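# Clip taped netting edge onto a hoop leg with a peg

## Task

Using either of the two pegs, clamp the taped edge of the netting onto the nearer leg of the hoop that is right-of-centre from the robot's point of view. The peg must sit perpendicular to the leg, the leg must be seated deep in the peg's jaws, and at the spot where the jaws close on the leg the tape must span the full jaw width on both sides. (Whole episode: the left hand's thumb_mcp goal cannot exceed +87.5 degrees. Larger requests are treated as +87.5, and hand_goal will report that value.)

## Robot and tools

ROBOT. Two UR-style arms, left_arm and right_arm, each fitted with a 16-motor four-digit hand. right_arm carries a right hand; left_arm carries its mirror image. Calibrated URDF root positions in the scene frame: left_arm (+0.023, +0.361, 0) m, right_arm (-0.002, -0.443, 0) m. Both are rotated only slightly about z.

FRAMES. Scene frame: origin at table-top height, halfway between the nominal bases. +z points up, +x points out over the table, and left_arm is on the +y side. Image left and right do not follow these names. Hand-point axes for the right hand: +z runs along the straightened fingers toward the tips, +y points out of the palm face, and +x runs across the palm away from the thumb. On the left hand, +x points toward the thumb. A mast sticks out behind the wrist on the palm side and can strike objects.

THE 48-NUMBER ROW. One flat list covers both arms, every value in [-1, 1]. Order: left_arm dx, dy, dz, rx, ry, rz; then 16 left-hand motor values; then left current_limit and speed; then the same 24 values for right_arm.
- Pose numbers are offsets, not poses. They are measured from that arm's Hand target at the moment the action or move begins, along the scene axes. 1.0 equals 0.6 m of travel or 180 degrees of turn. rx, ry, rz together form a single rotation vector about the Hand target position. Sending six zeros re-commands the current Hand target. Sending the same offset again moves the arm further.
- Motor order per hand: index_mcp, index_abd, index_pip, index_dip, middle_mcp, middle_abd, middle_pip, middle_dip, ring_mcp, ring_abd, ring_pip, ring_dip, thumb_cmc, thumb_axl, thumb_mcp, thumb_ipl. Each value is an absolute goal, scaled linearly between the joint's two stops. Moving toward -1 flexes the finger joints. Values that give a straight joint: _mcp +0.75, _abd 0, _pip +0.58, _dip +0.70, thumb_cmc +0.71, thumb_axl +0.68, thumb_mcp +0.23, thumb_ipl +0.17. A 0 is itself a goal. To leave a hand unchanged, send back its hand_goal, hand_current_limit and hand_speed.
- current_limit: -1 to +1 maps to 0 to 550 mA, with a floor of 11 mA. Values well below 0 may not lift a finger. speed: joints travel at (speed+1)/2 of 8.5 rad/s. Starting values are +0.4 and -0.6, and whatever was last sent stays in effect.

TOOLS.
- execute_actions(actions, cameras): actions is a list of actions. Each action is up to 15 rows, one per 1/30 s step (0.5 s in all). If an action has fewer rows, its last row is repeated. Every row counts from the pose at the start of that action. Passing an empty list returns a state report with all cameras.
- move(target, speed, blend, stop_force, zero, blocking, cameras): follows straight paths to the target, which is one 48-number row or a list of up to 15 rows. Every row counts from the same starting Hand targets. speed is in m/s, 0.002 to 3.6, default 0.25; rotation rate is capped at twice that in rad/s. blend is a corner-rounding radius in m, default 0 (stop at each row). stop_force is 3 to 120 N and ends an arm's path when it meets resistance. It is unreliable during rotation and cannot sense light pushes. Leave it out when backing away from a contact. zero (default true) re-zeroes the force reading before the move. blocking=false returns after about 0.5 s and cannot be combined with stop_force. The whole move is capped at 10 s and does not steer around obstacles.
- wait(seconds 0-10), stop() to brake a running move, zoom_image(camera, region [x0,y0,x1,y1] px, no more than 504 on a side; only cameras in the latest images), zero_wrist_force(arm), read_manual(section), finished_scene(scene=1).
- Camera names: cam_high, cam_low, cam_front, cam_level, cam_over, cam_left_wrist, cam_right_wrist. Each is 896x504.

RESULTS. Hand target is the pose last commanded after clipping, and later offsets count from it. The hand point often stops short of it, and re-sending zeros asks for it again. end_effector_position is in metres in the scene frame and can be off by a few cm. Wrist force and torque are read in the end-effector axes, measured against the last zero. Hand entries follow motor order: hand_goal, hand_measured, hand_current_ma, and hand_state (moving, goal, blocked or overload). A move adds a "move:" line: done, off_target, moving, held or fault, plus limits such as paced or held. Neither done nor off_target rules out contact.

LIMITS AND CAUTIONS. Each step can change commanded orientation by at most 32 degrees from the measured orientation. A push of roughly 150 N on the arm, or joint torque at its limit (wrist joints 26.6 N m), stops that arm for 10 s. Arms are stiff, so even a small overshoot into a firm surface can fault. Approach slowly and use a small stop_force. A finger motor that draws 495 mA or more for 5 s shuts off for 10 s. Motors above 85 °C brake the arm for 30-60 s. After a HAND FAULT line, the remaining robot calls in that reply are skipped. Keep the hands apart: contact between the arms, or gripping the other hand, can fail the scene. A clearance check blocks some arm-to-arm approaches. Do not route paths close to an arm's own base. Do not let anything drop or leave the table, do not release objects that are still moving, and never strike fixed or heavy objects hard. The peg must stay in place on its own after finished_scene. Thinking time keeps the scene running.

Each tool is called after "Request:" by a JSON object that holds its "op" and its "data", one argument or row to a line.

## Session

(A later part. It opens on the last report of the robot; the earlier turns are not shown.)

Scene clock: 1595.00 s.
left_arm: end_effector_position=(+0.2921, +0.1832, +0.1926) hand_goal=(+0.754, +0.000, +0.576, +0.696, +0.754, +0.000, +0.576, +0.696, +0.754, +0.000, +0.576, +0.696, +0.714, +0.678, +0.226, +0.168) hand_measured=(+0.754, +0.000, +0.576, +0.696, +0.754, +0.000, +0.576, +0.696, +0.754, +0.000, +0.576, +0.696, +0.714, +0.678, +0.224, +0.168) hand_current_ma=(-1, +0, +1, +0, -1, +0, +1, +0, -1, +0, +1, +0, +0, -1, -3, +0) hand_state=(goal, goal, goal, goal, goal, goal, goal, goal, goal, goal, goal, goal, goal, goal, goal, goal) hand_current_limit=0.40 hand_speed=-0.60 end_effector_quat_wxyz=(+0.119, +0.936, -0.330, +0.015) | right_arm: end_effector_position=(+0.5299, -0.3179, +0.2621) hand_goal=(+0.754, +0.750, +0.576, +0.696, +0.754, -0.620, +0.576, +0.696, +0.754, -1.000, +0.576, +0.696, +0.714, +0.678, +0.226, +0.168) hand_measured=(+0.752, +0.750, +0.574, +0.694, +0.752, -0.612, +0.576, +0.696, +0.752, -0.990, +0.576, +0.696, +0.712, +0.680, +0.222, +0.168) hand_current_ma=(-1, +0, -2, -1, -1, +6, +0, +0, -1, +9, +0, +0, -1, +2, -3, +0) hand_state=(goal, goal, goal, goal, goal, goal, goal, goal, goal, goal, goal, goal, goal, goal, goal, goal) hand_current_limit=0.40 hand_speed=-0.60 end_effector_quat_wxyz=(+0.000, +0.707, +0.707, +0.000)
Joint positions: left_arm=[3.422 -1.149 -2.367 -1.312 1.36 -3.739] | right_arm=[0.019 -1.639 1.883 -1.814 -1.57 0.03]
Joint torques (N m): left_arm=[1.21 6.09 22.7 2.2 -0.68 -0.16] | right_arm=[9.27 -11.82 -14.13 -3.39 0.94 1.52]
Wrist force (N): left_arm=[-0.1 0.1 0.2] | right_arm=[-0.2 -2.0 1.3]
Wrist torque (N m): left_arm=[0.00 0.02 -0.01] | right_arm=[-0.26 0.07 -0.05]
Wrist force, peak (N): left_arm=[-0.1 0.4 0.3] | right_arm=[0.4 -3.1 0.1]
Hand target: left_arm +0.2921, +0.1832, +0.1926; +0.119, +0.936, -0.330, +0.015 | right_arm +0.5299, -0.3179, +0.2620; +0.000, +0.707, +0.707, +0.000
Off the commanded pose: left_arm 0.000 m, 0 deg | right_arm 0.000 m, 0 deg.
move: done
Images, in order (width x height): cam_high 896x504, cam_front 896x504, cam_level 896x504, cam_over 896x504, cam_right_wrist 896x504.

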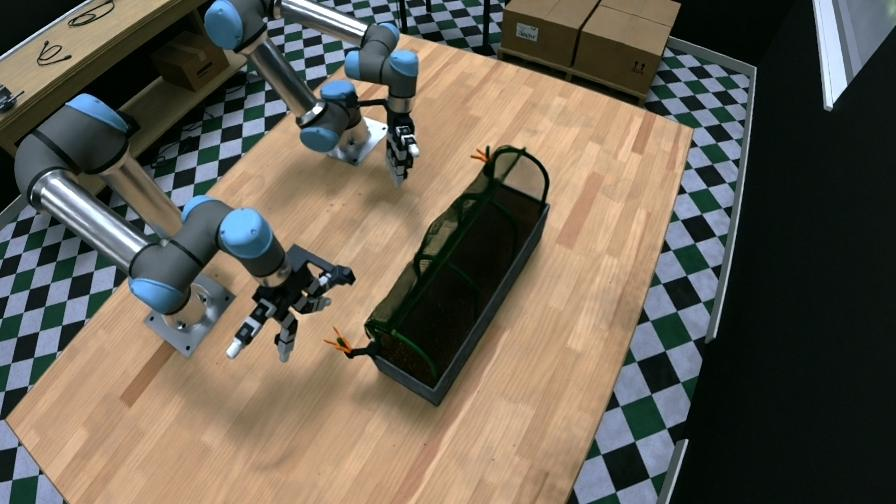

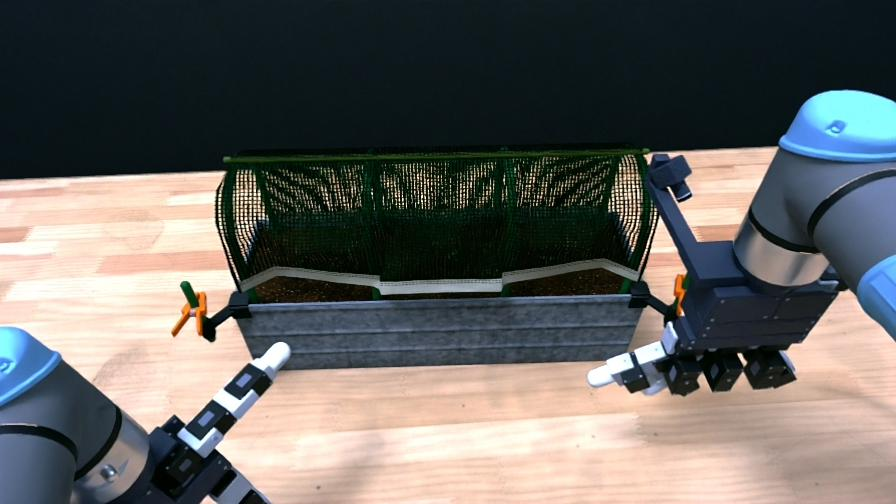

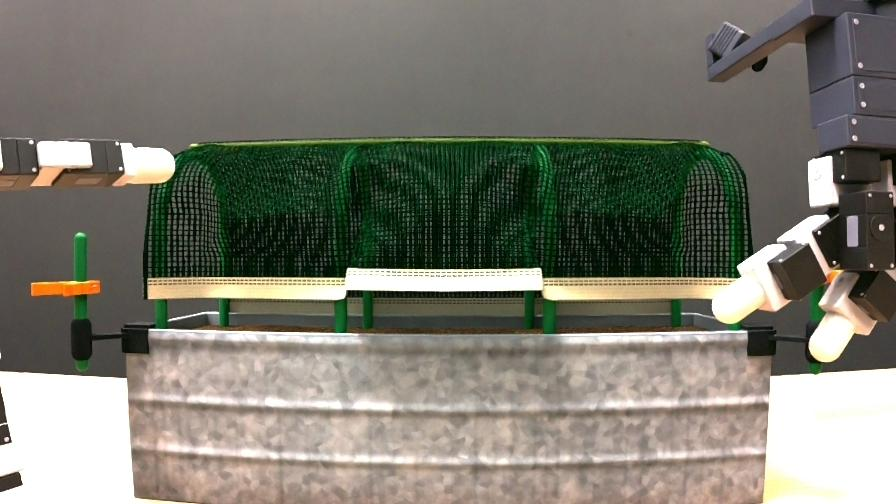

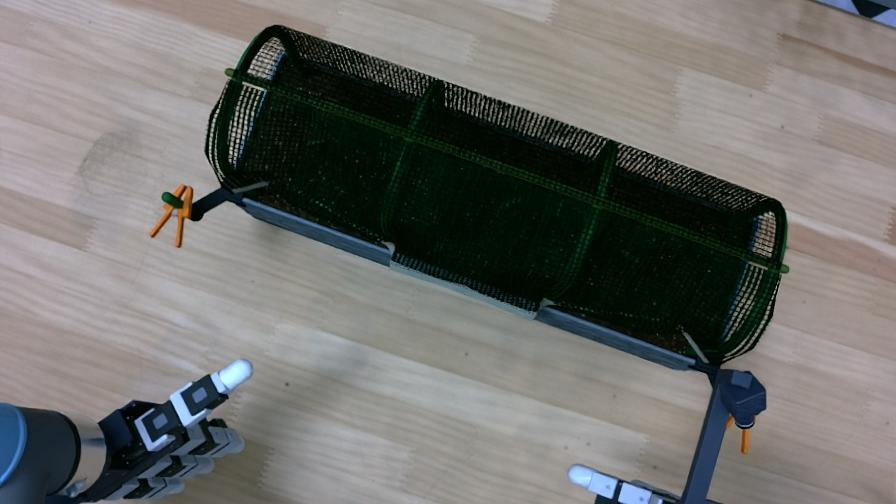

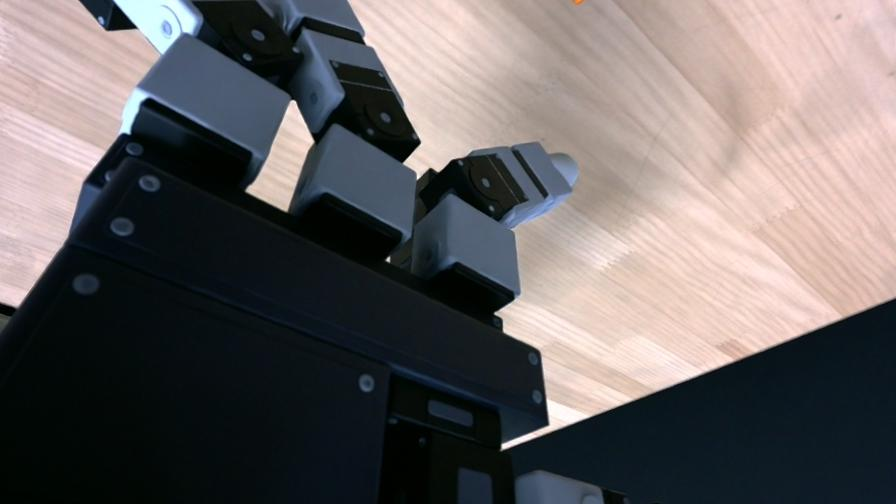

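Request:
{"op": "move", "data": {
  "target": [0,0,0,0,0,0, 0.754,0,0.576,0.696,0.754,0,0.576,0.696,0.754,0,0.576,0.696,0.714,0.678,0.226,0.168,0.4,-0.6, 0.0833,0,0,0,0,0, 0.754,0.75,0.576,0.696,0.754,-0.62,0.576,0.696,0.754,-1,0.576,0.696,0.714,0.678,0.226,0.168,0.4,-0.6],
  "speed": 0.1,
  "cameras": ["cam_high","cam_front","cam_level","cam_over","cam_right_wrist","cam_left_wrist"]
}}

Request:
{"op": "zoom_image", "data": {
  "camera": "cam_level",
  "region": [720, 150, 896, 400]
}}

Request:
{"op": "zoom_image", "data": {
  "camera": "cam_high",
  "region": [260, 220, 420, 380]
}}

Request:
{"op": "zoom_image", "data": {
  "camera": "cam_right_wrist",
  "region": [300, 0, 804, 300]
}}

Scene clock: 1623.90 s.
left_arm: end_effector_position=(+0.2921, +0.1832, +0.1926) hand_goal=(+0.754, +0.000, +0.576, +0.696, +0.754, +0.000, +0.576, +0.696, +0.754, +0.000, +0.576, +0.696, +0.714, +0.678, +0.226, +0.168) hand_measured=(+0.754, +0.000, +0.576, +0.696, +0.754, +0.000, +0.576, +0.696, +0.754, +0.000, +0.576, +0.696, +0.714, +0.678, +0.224, +0.168) hand_current_ma=(-1, +0, +1, +0, -1, +0, +1, +0, -1, +0, +1, +0, +0, -1, -3, +0) hand_state=(goal, goal, goal, goal, goal, goal, goal, goal, goal, goal, goal, goal, goal, goal, goal, goal) hand_current_limit=0.40 hand_speed=-0.60 end_effector_quat_wxyz=(+0.119, +0.936, -0.330, +0.015) | right_arm: end_effector_position=(+0.5799, -0.3179, +0.2619) hand_goal=(+0.754, +0.750, +0.576, +0.696, +0.754, -0.620, +0.576, +0.696, +0.754, -1.000, +0.576, +0.696, +0.714, +0.678, +0.226, +0.168) hand_measured=(+0.752, +0.750, +0.574, +0.694, +0.752, -0.612, +0.576, +0.696, +0.752, -0.990, +0.576, +0.696, +0.712, +0.680, +0.222, +0.168) hand_current_ma=(-1, +0, -2, -1, -1, +6, +0, +0, -1, +9, +0, +0, -1, +2, -3, +0) hand_state=(goal, goal, goal, goal, goal, goal, goal, goal, goal, goal, goal, goal, goal, goal, goal, goal) hand_current_limit=0.40 hand_speed=-0.60 end_effector_quat_wxyz=(-0.001, +0.707, +0.707, +0.000)
Joint positions: left_arm=[3.422 -1.149 -2.367 -1.312 1.36 -3.739] | right_arm=[0.016 -1.522 1.768 -1.816 -1.57 0.027]
Joint torques (N m): left_arm=[1.12 5.27 22.42 2.24 -0.46 -0.19] | right_arm=[0.39 -27.19 -21.96 -2.08 0.61 0.6]
Wrist force (N): left_arm=[0.0 0.3 0.2] | right_arm=[0.1 -2.1 1.0]
Wrist torque (N m): left_arm=[0.02 0.01 0.00] | right_arm=[-0.28 0.04 -0.01]
Wrist force, peak (N): left_arm=[0.0 0.3 0.3] | right_arm=[-0.1 -3.0 0.9]
Hand target: left_arm +0.2921, +0.1832, +0.1926; +0.119, +0.936, -0.330, +0.015 | right_arm +0.5799, -0.3179, +0.2620; +0.000, +0.707, +0.707, +0.000
Off the commanded pose: left_arm 0.000 m, 0 deg | right_arm 0.000 m, 0 deg.
move: done
Images, in order (width x height): cam_high 896x504, cam_front 896x504, cam_level 896x504, cam_over 896x504, cam_left_wrist 896x504, cam_right_wrist 896x504.

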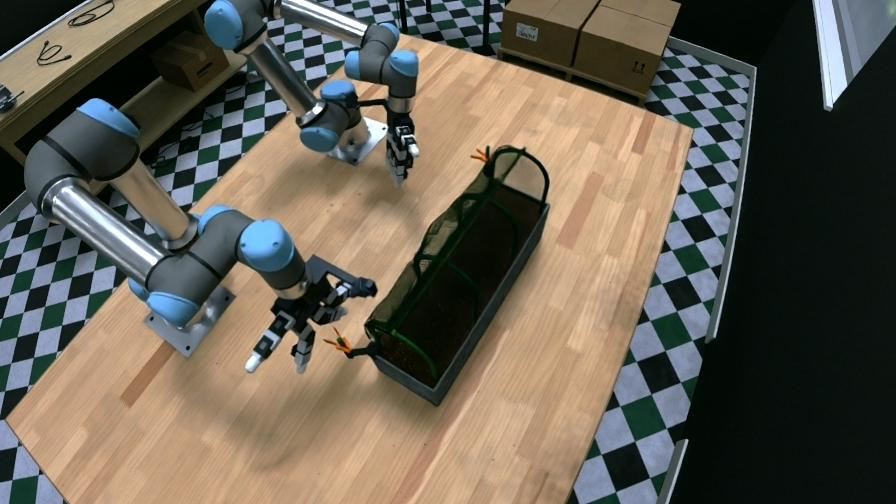

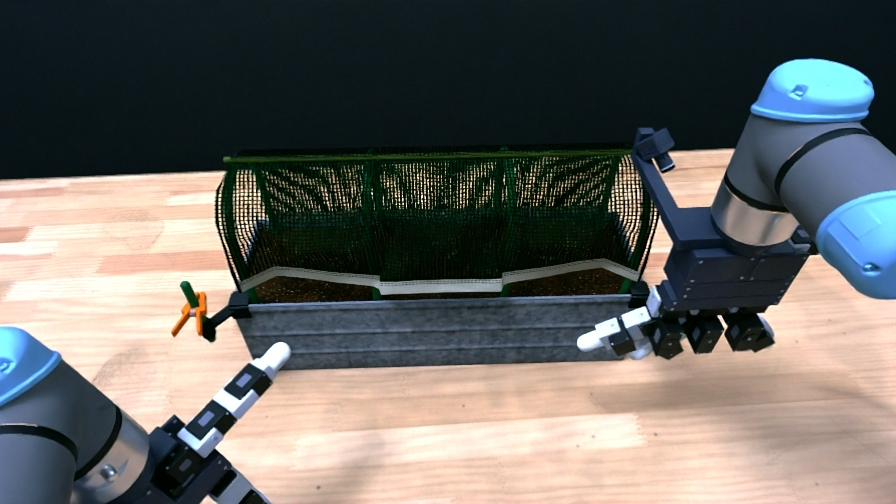

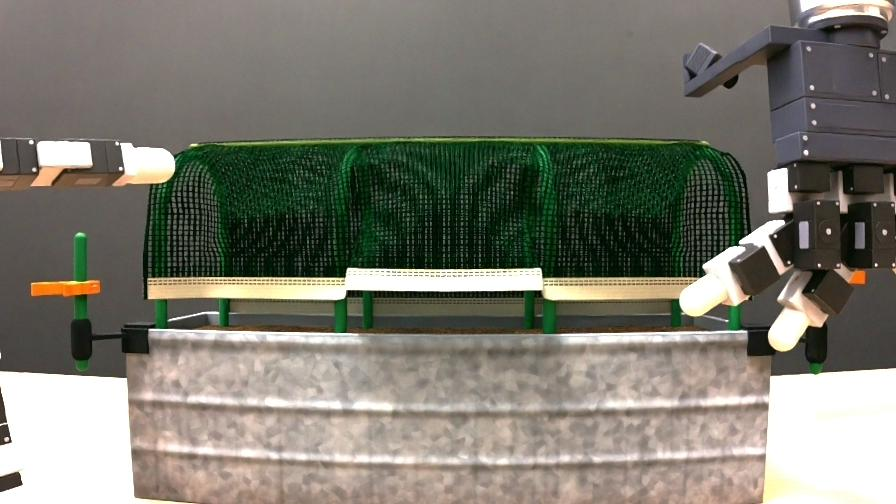

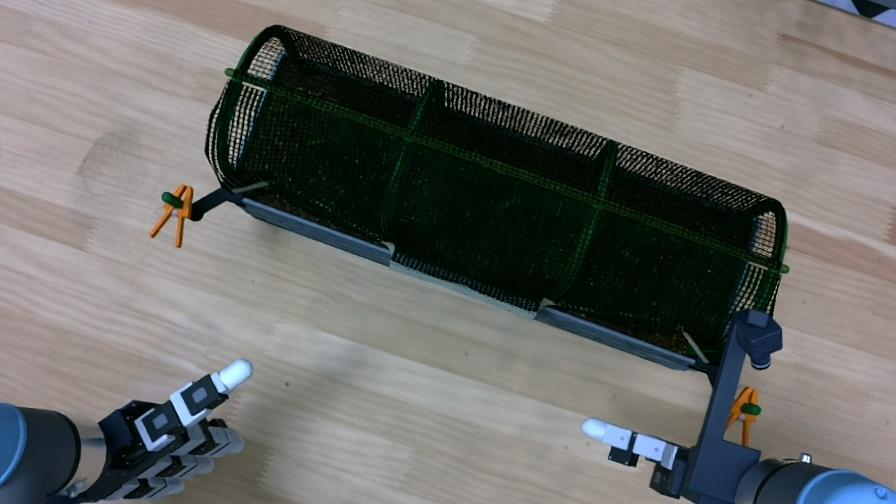

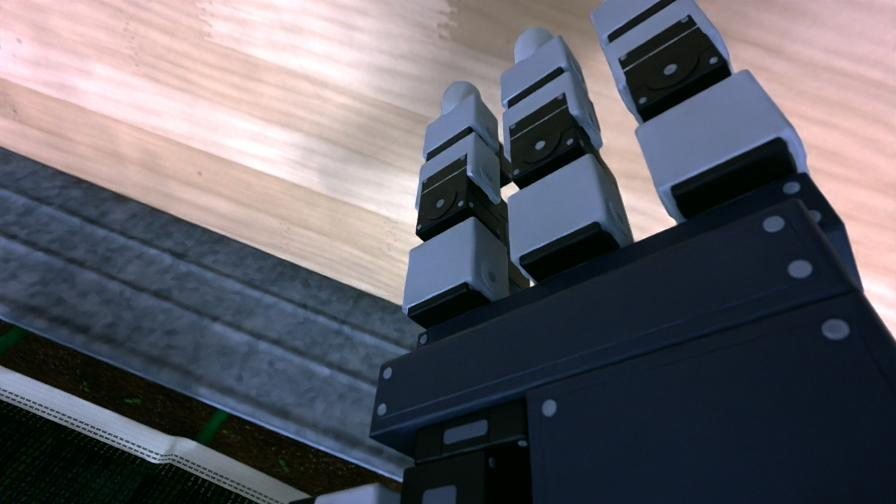

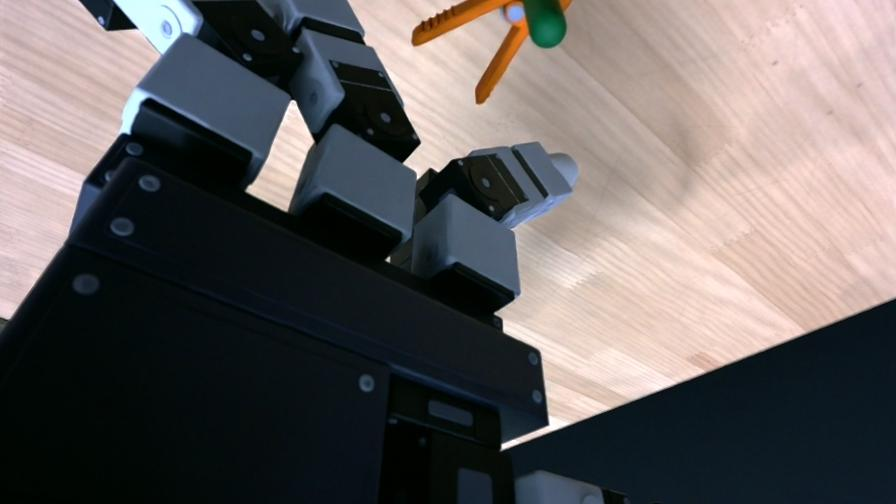

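Scaled by 2.016.

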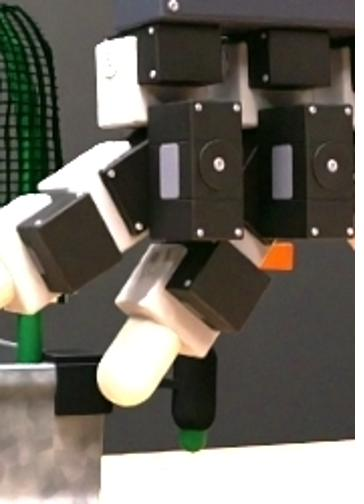

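Scaled by 3.150.

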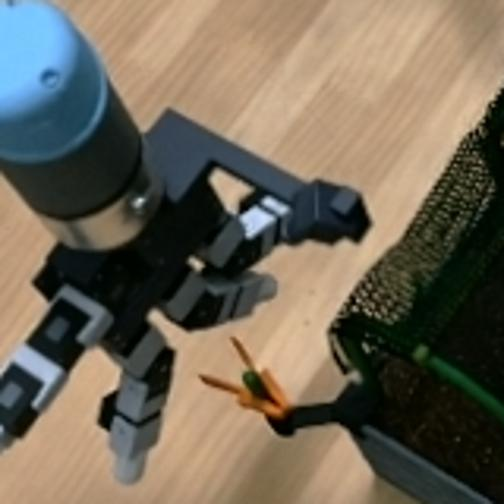

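Scaled by 1.000.

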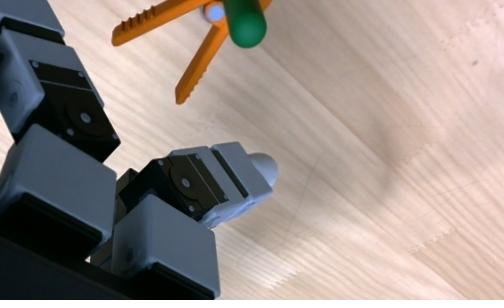

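Request:
{"op": "move", "data": {
  "target": [0,0,0,0,0,0, 0.754,0,0.576,0.696,0.754,0,0.576,0.696,0.754,0,0.576,0.696,0.714,0.678,0.226,0.168,0.4,-0.6, 0.0567,0,0,0,0,0, 0.754,0.75,0.576,0.696,0.754,-0.62,0.576,0.696,0.754,-1,0.576,0.696,0.714,0.678,0.226,0.168,0.4,-0.6],
  "speed": 0.06,
  "stop_force": 10,
  "cameras": ["cam_high","cam_level","cam_over","cam_right_wrist"]
}}

Request:
{"op": "zoom_image", "data": {
  "camera": "cam_right_wrist",
  "region": [200, 0, 600, 300]
}}

Request:
{"op": "zoom_image", "data": {
  "camera": "cam_high",
  "region": [260, 220, 420, 380]
}}

Request:
{"op": "zoom_image", "data": {
  "camera": "cam_over",
  "region": [650, 340, 850, 504]
}}

Scene clock: 1676.40 s.
left_arm: end_effector_position=(+0.2921, +0.1832, +0.1926) hand_goal=(+0.754, +0.000, +0.576, +0.696, +0.754, +0.000, +0.576, +0.696, +0.754, +0.000, +0.576, +0.696, +0.714, +0.678, +0.226, +0.168) hand_measured=(+0.754, +0.000, +0.576, +0.696, +0.754, +0.000, +0.576, +0.696, +0.754, +0.000, +0.576, +0.696, +0.714, +0.678, +0.224, +0.168) hand_current_ma=(-1, +0, +1, +0, -1, +0, +1, +0, -1, +0, +1, +0, +0, -1, -3, +0) hand_state=(goal, goal, goal, goal, goal, goal, goal, goal, goal, goal, goal, goal, goal, goal, goal, goal) hand_current_limit=0.40 hand_speed=-0.60 end_effector_quat_wxyz=(+0.119, +0.936, -0.330, +0.015) | right_arm: end_effector_position=(+0.6139, -0.3179, +0.2619) hand_goal=(+0.754, +0.750, +0.576, +0.696, +0.754, -0.620, +0.576, +0.696, +0.754, -1.000, +0.576, +0.696, +0.714, +0.678, +0.226, +0.168) hand_measured=(+0.752, +0.750, +0.574, +0.694, +0.800, -0.616, +0.582, +0.696, +0.756, -0.990, +0.576, +0.696, +0.712, +0.680, +0.222, +0.168) hand_current_ma=(-1, +0, -2, -1, +99, +3, +4, +0, +1, +9, +0, +0, -1, +2, -3, +0) hand_state=(goal, goal, goal, goal, blocked, goal, goal, goal, goal, goal, goal, goal, goal, goal, goal, goal) hand_current_limit=0.40 hand_speed=-0.60 end_effector_quat_wxyz=(-0.001, +0.707, +0.707, +0.000)
Joint positions: left_arm=[3.422 -1.149 -2.367 -1.312 1.36 -3.739] | right_arm=[0.014 -1.444 1.682 -1.808 -1.57 0.025]
Joint torques (N m): left_arm=[2.03 6.18 21.94 2.31 -0.63 -0.14] | right_arm=[0.2 -39.53 -15.22 -4.66 -0.9 0.75]
Wrist force (N): left_arm=[-0.1 0.1 0.1] | right_arm=[0.2 -3.9 1.2]
Wrist torque (N m): left_arm=[0.01 0.02 -0.01] | right_arm=[-0.22 0.11 -0.10]
Wrist force, peak (N): left_arm=[-0.3 0.3 0.3] | right_arm=[2.2 -9.6 0.4]
Hand target: left_arm +0.2921, +0.1832, +0.1926; +0.119, +0.936, -0.330, +0.015 | right_arm +0.6139, -0.3179, +0.2620; +0.000, +0.707, +0.707, +0.000
Off the commanded pose: left_arm 0.000 m, 0 deg | right_arm 0.000 m, 0 deg.
move: done
Images, in order (width x height): cam_high 896x504, cam_level 896x504, cam_over 896x504, cam_right_wrist 896x504.

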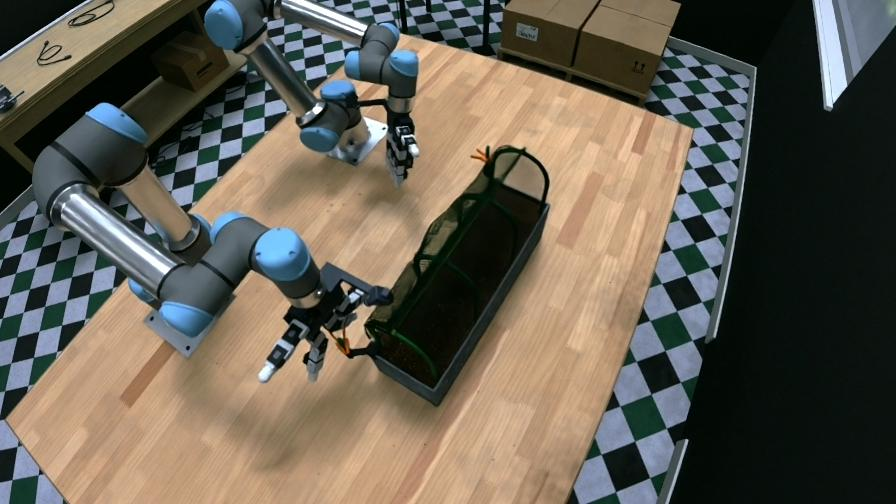

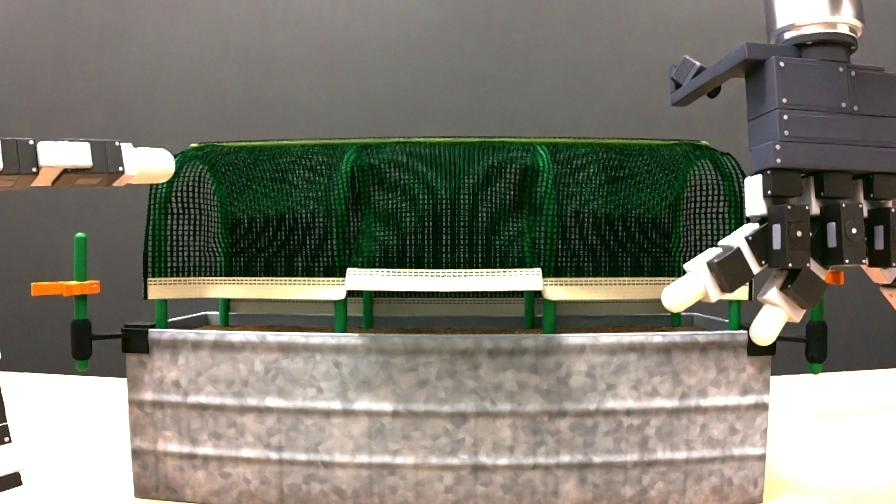

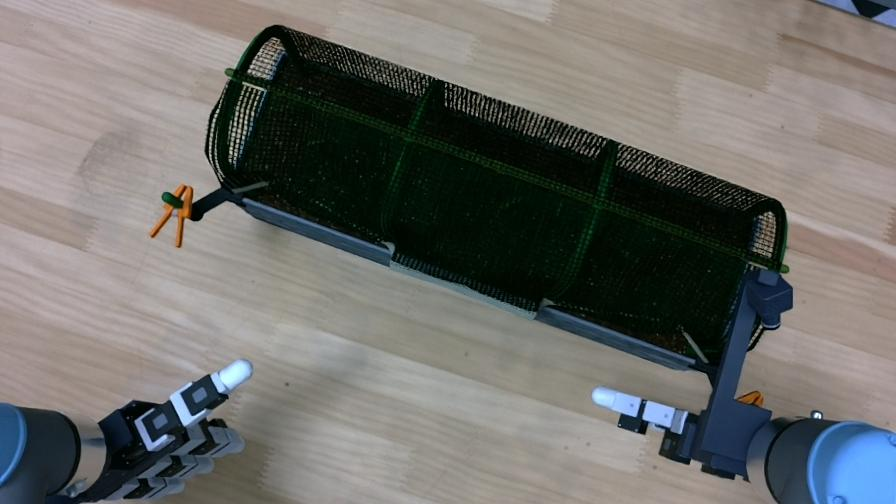

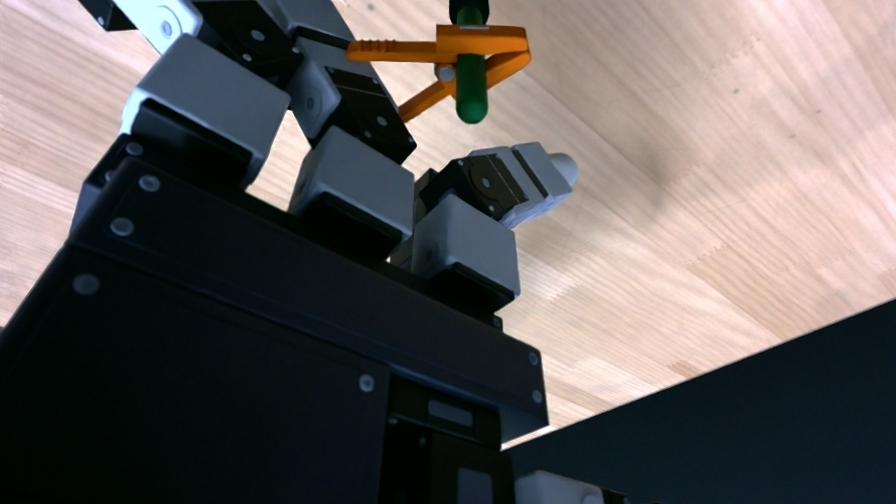

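Scaled by 1.260.

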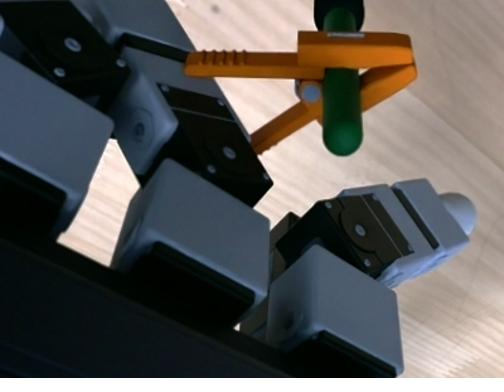

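Scaled by 3.150.

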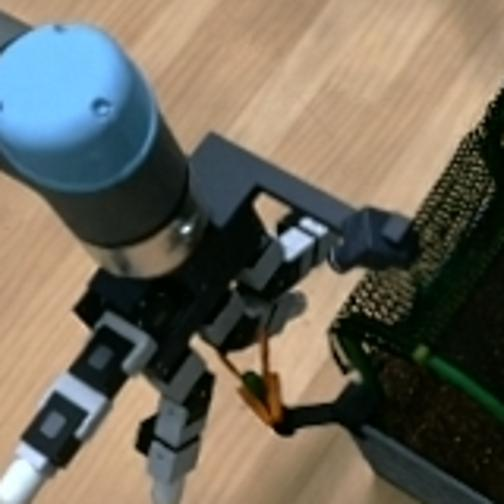

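Scaled by 2.520.

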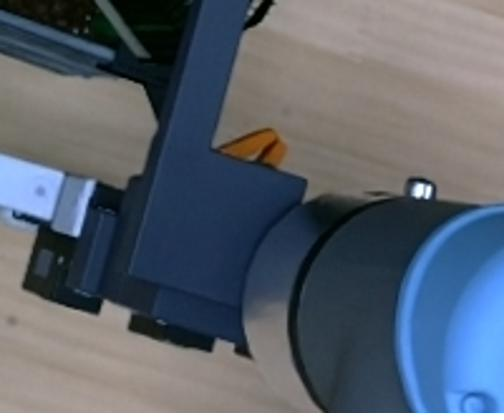

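Request:
{"op": "move", "data": {
  "target": [
    [0,0,0,0,0,0, 0.754,0,0.576,0.696,0.754,0,0.576,0.696,0.754,0,0.576,0.696,0.714,0.678,0.226,0.168,0.4,-0.6, -0.1167,0,0,0,0,0, 0.754,0.75,0.576,0.696,0.754,-0.62,0.576,0.696,0.754,-1,0.576,0.696,0.714,0.678,0.226,0.168,0.4,-0.6],
    [0,0,0,0,0,0, 0.754,0,0.576,0.696,0.754,0,0.576,0.696,0.754,0,0.576,0.696,0.714,0.678,0.226,0.168,0.4,-0.6, -0.1,0.0108,0.05,0,0,0, 0.754,0.75,0.576,0.696,0.754,-0.66,0.576,0.696,0.754,-1,0.576,0.696,0.714,0.678,0.226,0.168,0.4,-0.6]
  ],
  "speed": 0.1,
  "cameras": ["cam_high","cam_over","cam_right_wrist"]
}}

Request:
{"op": "zoom_image", "data": {
  "camera": "cam_right_wrist",
  "region": [300, 0, 700, 300]
}}

Request:
{"op": "zoom_image", "data": {
  "camera": "cam_over",
  "region": [680, 340, 800, 460]
}}

Scene clock: 1799.17 s.
left_arm: end_effector_position=(+0.2921, +0.1832, +0.1926) hand_goal=(+0.754, +0.000, +0.576, +0.696, +0.754, +0.000, +0.576, +0.696, +0.754, +0.000, +0.576, +0.696, +0.714, +0.678, +0.226, +0.168) hand_measured=(+0.754, +0.000, +0.576, +0.696, +0.754, +0.000, +0.576, +0.696, +0.754, +0.000, +0.576, +0.696, +0.714, +0.678, +0.224, +0.168) hand_current_ma=(-1, +0, +1, +0, -1, +0, +1, +0, -1, +0, +1, +0, +0, -1, -3, +0) hand_state=(goal, goal, goal, goal, goal, goal, goal, goal, goal, goal, goal, goal, goal, goal, goal, goal) hand_current_limit=0.40 hand_speed=-0.60 end_effector_quat_wxyz=(+0.119, +0.936, -0.330, +0.015) | right_arm: end_effector_position=(+0.5539, -0.3114, +0.2919) hand_goal=(+0.754, +0.750, +0.576, +0.696, +0.754, -0.660, +0.576, +0.696, +0.754, -1.000, +0.576, +0.696, +0.714, +0.678, +0.226, +0.168) hand_measured=(+0.752, +0.750, +0.574, +0.694, +0.754, -0.638, +0.578, +0.696, +0.754, -0.990, +0.576, +0.696, +0.712, +0.680, +0.222, +0.168) hand_current_ma=(-1, +0, -2, -1, +0, +25, +1, +0, +0, +9, +0, +0, -1, +2, -3, +0) hand_state=(goal, goal, goal, goal, goal, blocked, goal, goal, goal, goal, goal, goal, goal, goal, goal, goal) hand_current_limit=0.40 hand_speed=-0.60 end_effector_quat_wxyz=(-0.001, +0.707, +0.707, +0.000)
Joint positions: left_arm=[3.422 -1.149 -2.367 -1.312 1.36 -3.739] | right_arm=[0.031 -1.592 1.761 -1.739 -1.57 0.042]
Joint torques (N m): left_arm=[1.33 6.42 22.47 2.17 -0.48 -0.2] | right_arm=[-9.98 -33.6 -32.96 -0.87 1.93 -1.57]
Wrist force (N): left_arm=[-0.1 0.2 0.2] | right_arm=[-0.4 -1.5 1.0]
Wrist torque (N m): left_arm=[0.01 0.01 -0.01] | right_arm=[-0.18 0.10 -0.23]
Wrist force, peak (N): left_arm=[-0.1 0.5 0.2] | right_arm=[0.2 -4.3 0.9]
Hand target: left_arm +0.2921, +0.1832, +0.1926; +0.119, +0.936, -0.330, +0.015 | right_arm +0.5539, -0.3114, +0.2920; +0.000, +0.707, +0.707, +0.000
Off the commanded pose: left_arm 0.000 m, 0 deg | right_arm 0.000 m, 0 deg.
move: done
Images, in order (width x height): cam_high 896x504, cam_over 896x504, cam_right_wrist 896x504.

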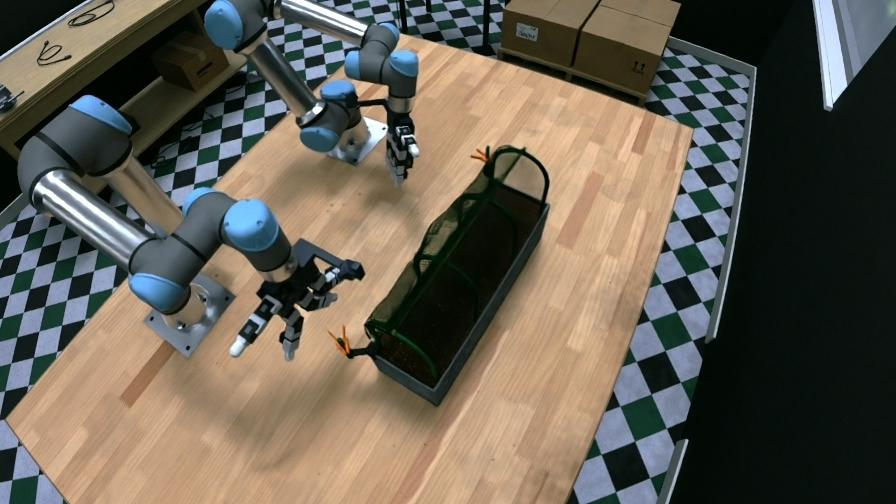

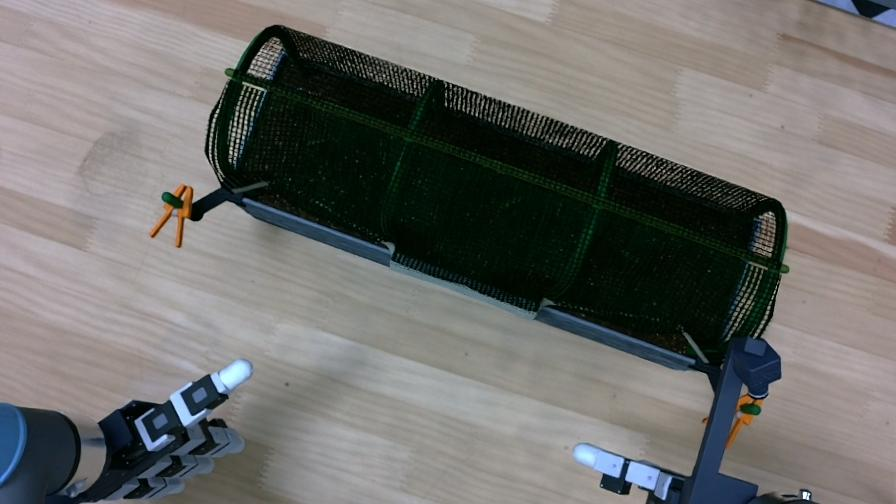

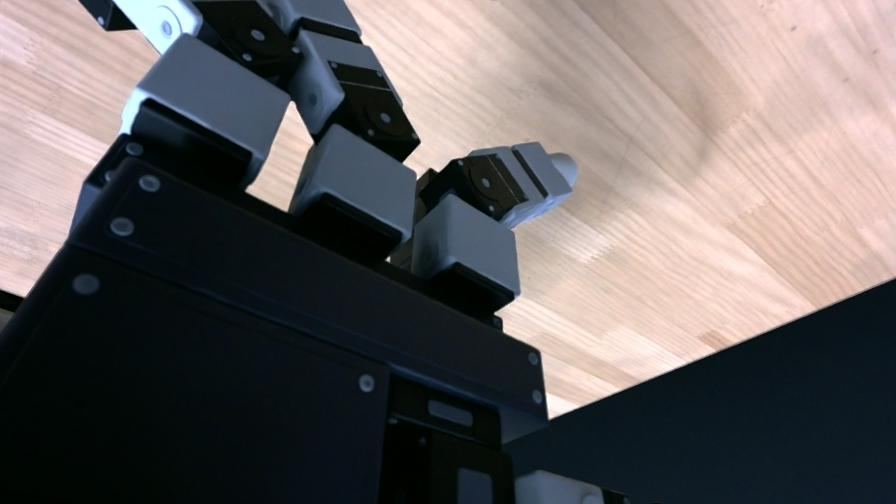

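Scaled by 1.260.

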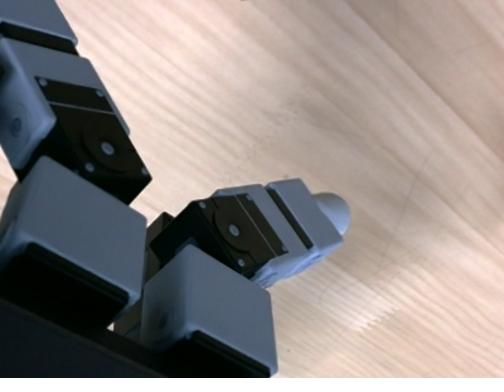

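Scaled by 4.200.

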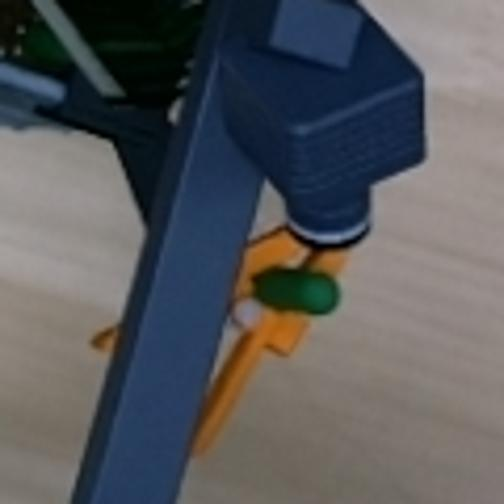

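Request:
{"op": "move", "data": {
  "target": [0,0,0,0,0,0, 0.754,0,0.576,0.696,0.754,0,0.576,0.696,0.754,0,0.576,0.696,0.714,0.678,0.226,0.168,0.4,-0.6, 0.11,0.0025,0,0,0,0, 0.754,0.75,0.576,0.696,0.754,-0.66,0.576,0.696,0.754,-1,0.576,0.696,0.714,0.678,0.226,0.168,0.4,-0.6],
  "speed": 0.06,
  "stop_force": 6,
  "cameras": ["cam_high","cam_over","cam_level","cam_right_wrist"]
}}

Request:
{"op": "zoom_image", "data": {
  "camera": "cam_right_wrist",
  "region": [200, 0, 600, 300]
}}

Scene clock: 1820.23 s.
left_arm: end_effector_position=(+0.2921, +0.1832, +0.1926) hand_goal=(+0.754, +0.000, +0.576, +0.696, +0.754, +0.000, +0.576, +0.696, +0.754, +0.000, +0.576, +0.696, +0.714, +0.678, +0.226, +0.168) hand_measured=(+0.754, +0.000, +0.576, +0.696, +0.754, +0.000, +0.576, +0.696, +0.754, +0.000, +0.576, +0.696, +0.714, +0.678, +0.224, +0.168) hand_current_ma=(-1, +0, +1, +0, -1, +0, +1, +0, -1, +0, +1, +0, +0, -1, -3, +0) hand_state=(goal, goal, goal, goal, goal, goal, goal, goal, goal, goal, goal, goal, goal, goal, goal, goal) hand_current_limit=0.40 hand_speed=-0.60 end_effector_quat_wxyz=(+0.119, +0.936, -0.330, +0.015) | right_arm: end_effector_position=(+0.6199, -0.3099, +0.2919) hand_goal=(+0.754, +0.750, +0.576, +0.696, +0.754, -0.660, +0.576, +0.696, +0.754, -1.000, +0.576, +0.696, +0.714, +0.678, +0.226, +0.168) hand_measured=(+0.752, +0.750, +0.574, +0.694, +0.754, -0.638, +0.578, +0.696, +0.754, -0.990, +0.576, +0.696, +0.712, +0.680, +0.222, +0.168) hand_current_ma=(-1, +0, -2, -1, +0, +25, +1, +0, +0, +9, +0, +0, -1, +2, -3, +0) hand_state=(goal, goal, goal, goal, goal, blocked, goal, goal, goal, goal, goal, goal, goal, goal, goal, goal) hand_current_limit=0.40 hand_speed=-0.60 end_effector_quat_wxyz=(-0.001, +0.707, +0.707, +0.000)
Joint positions: left_arm=[3.422 -1.149 -2.367 -1.312 1.36 -3.739] | right_arm=[0.028 -1.439 1.598 -1.73 -1.57 0.04]
Joint torques (N m): left_arm=[1.69 6.15 22.6 2.34 -0.52 -0.16] | right_arm=[0.97 -42.36 -15.98 -4.34 0.9 0.56]
Wrist force (N): left_arm=[-0.1 0.2 0.0] | right_arm=[-0.5 -2.0 1.0]
Wrist torque (N m): left_arm=[0.03 0.01 -0.01] | right_arm=[-0.25 0.11 -0.07]
Wrist force, peak (N): left_arm=[-0.2 0.4 0.2] | right_arm=[0.0 -2.6 0.7]
Hand target: left_arm +0.2921, +0.1832, +0.1926; +0.119, +0.936, -0.330, +0.015 | right_arm +0.6199, -0.3099, +0.2920; +0.000, +0.707, +0.707, +0.000
Off the commanded pose: left_arm 0.000 m, 0 deg | right_arm 0.000 m, 0 deg.
move: done
Images, in order (width x height): cam_high 896x504, cam_level 896x504, cam_over 896x504, cam_right_wrist 896x504.

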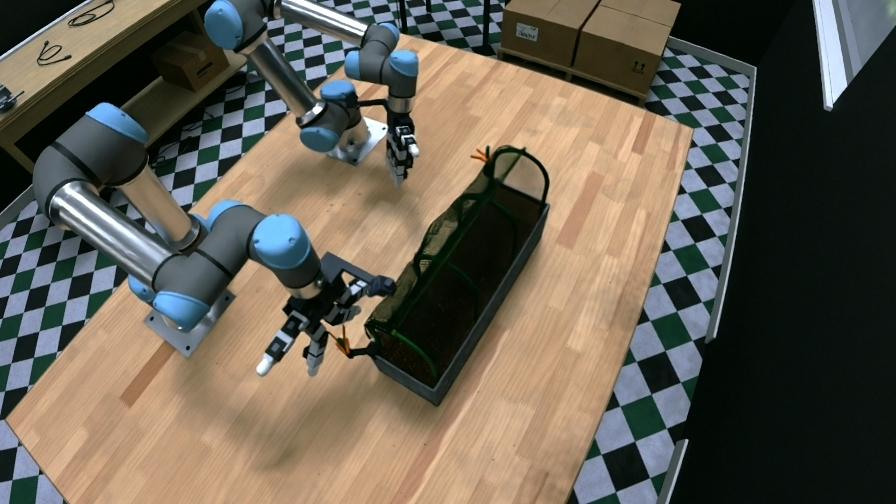

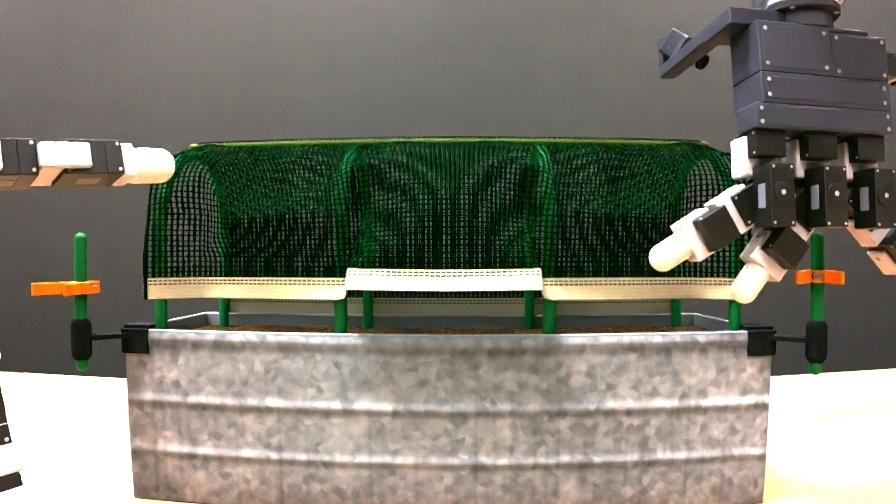

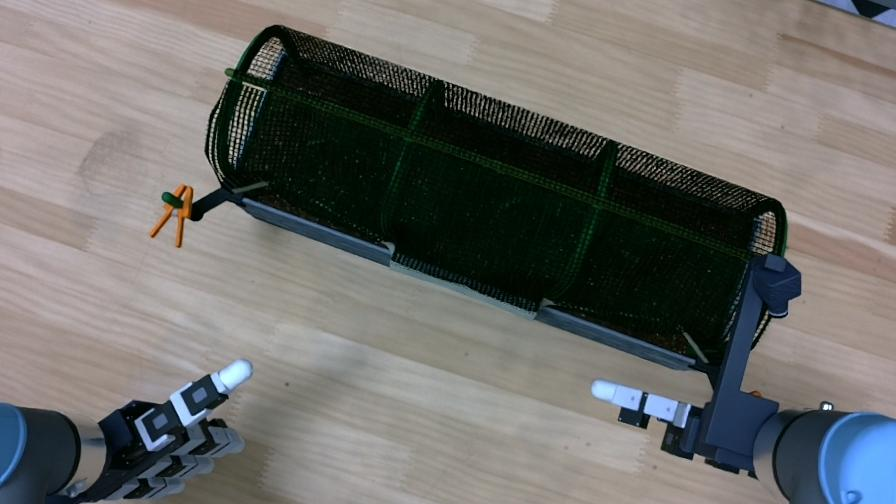

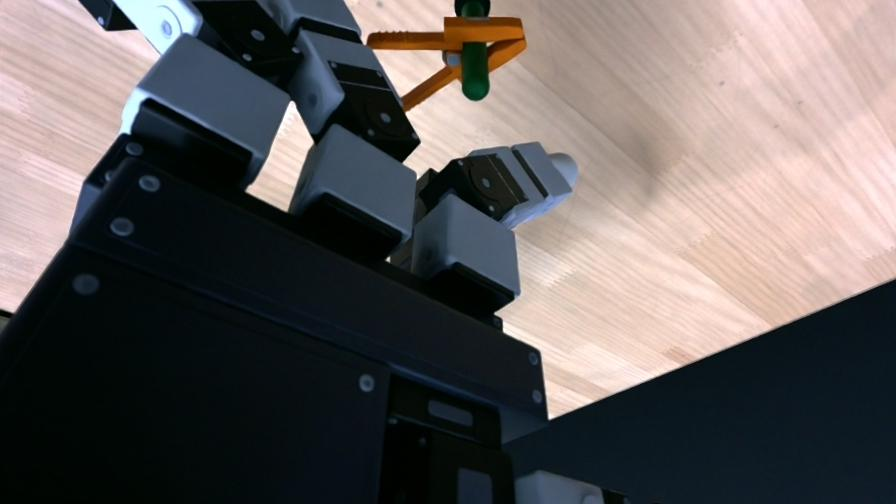

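Scaled by 1.260.

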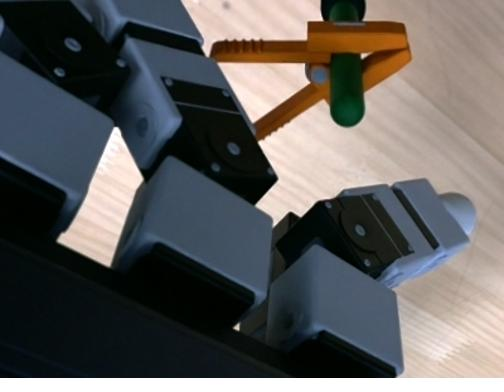

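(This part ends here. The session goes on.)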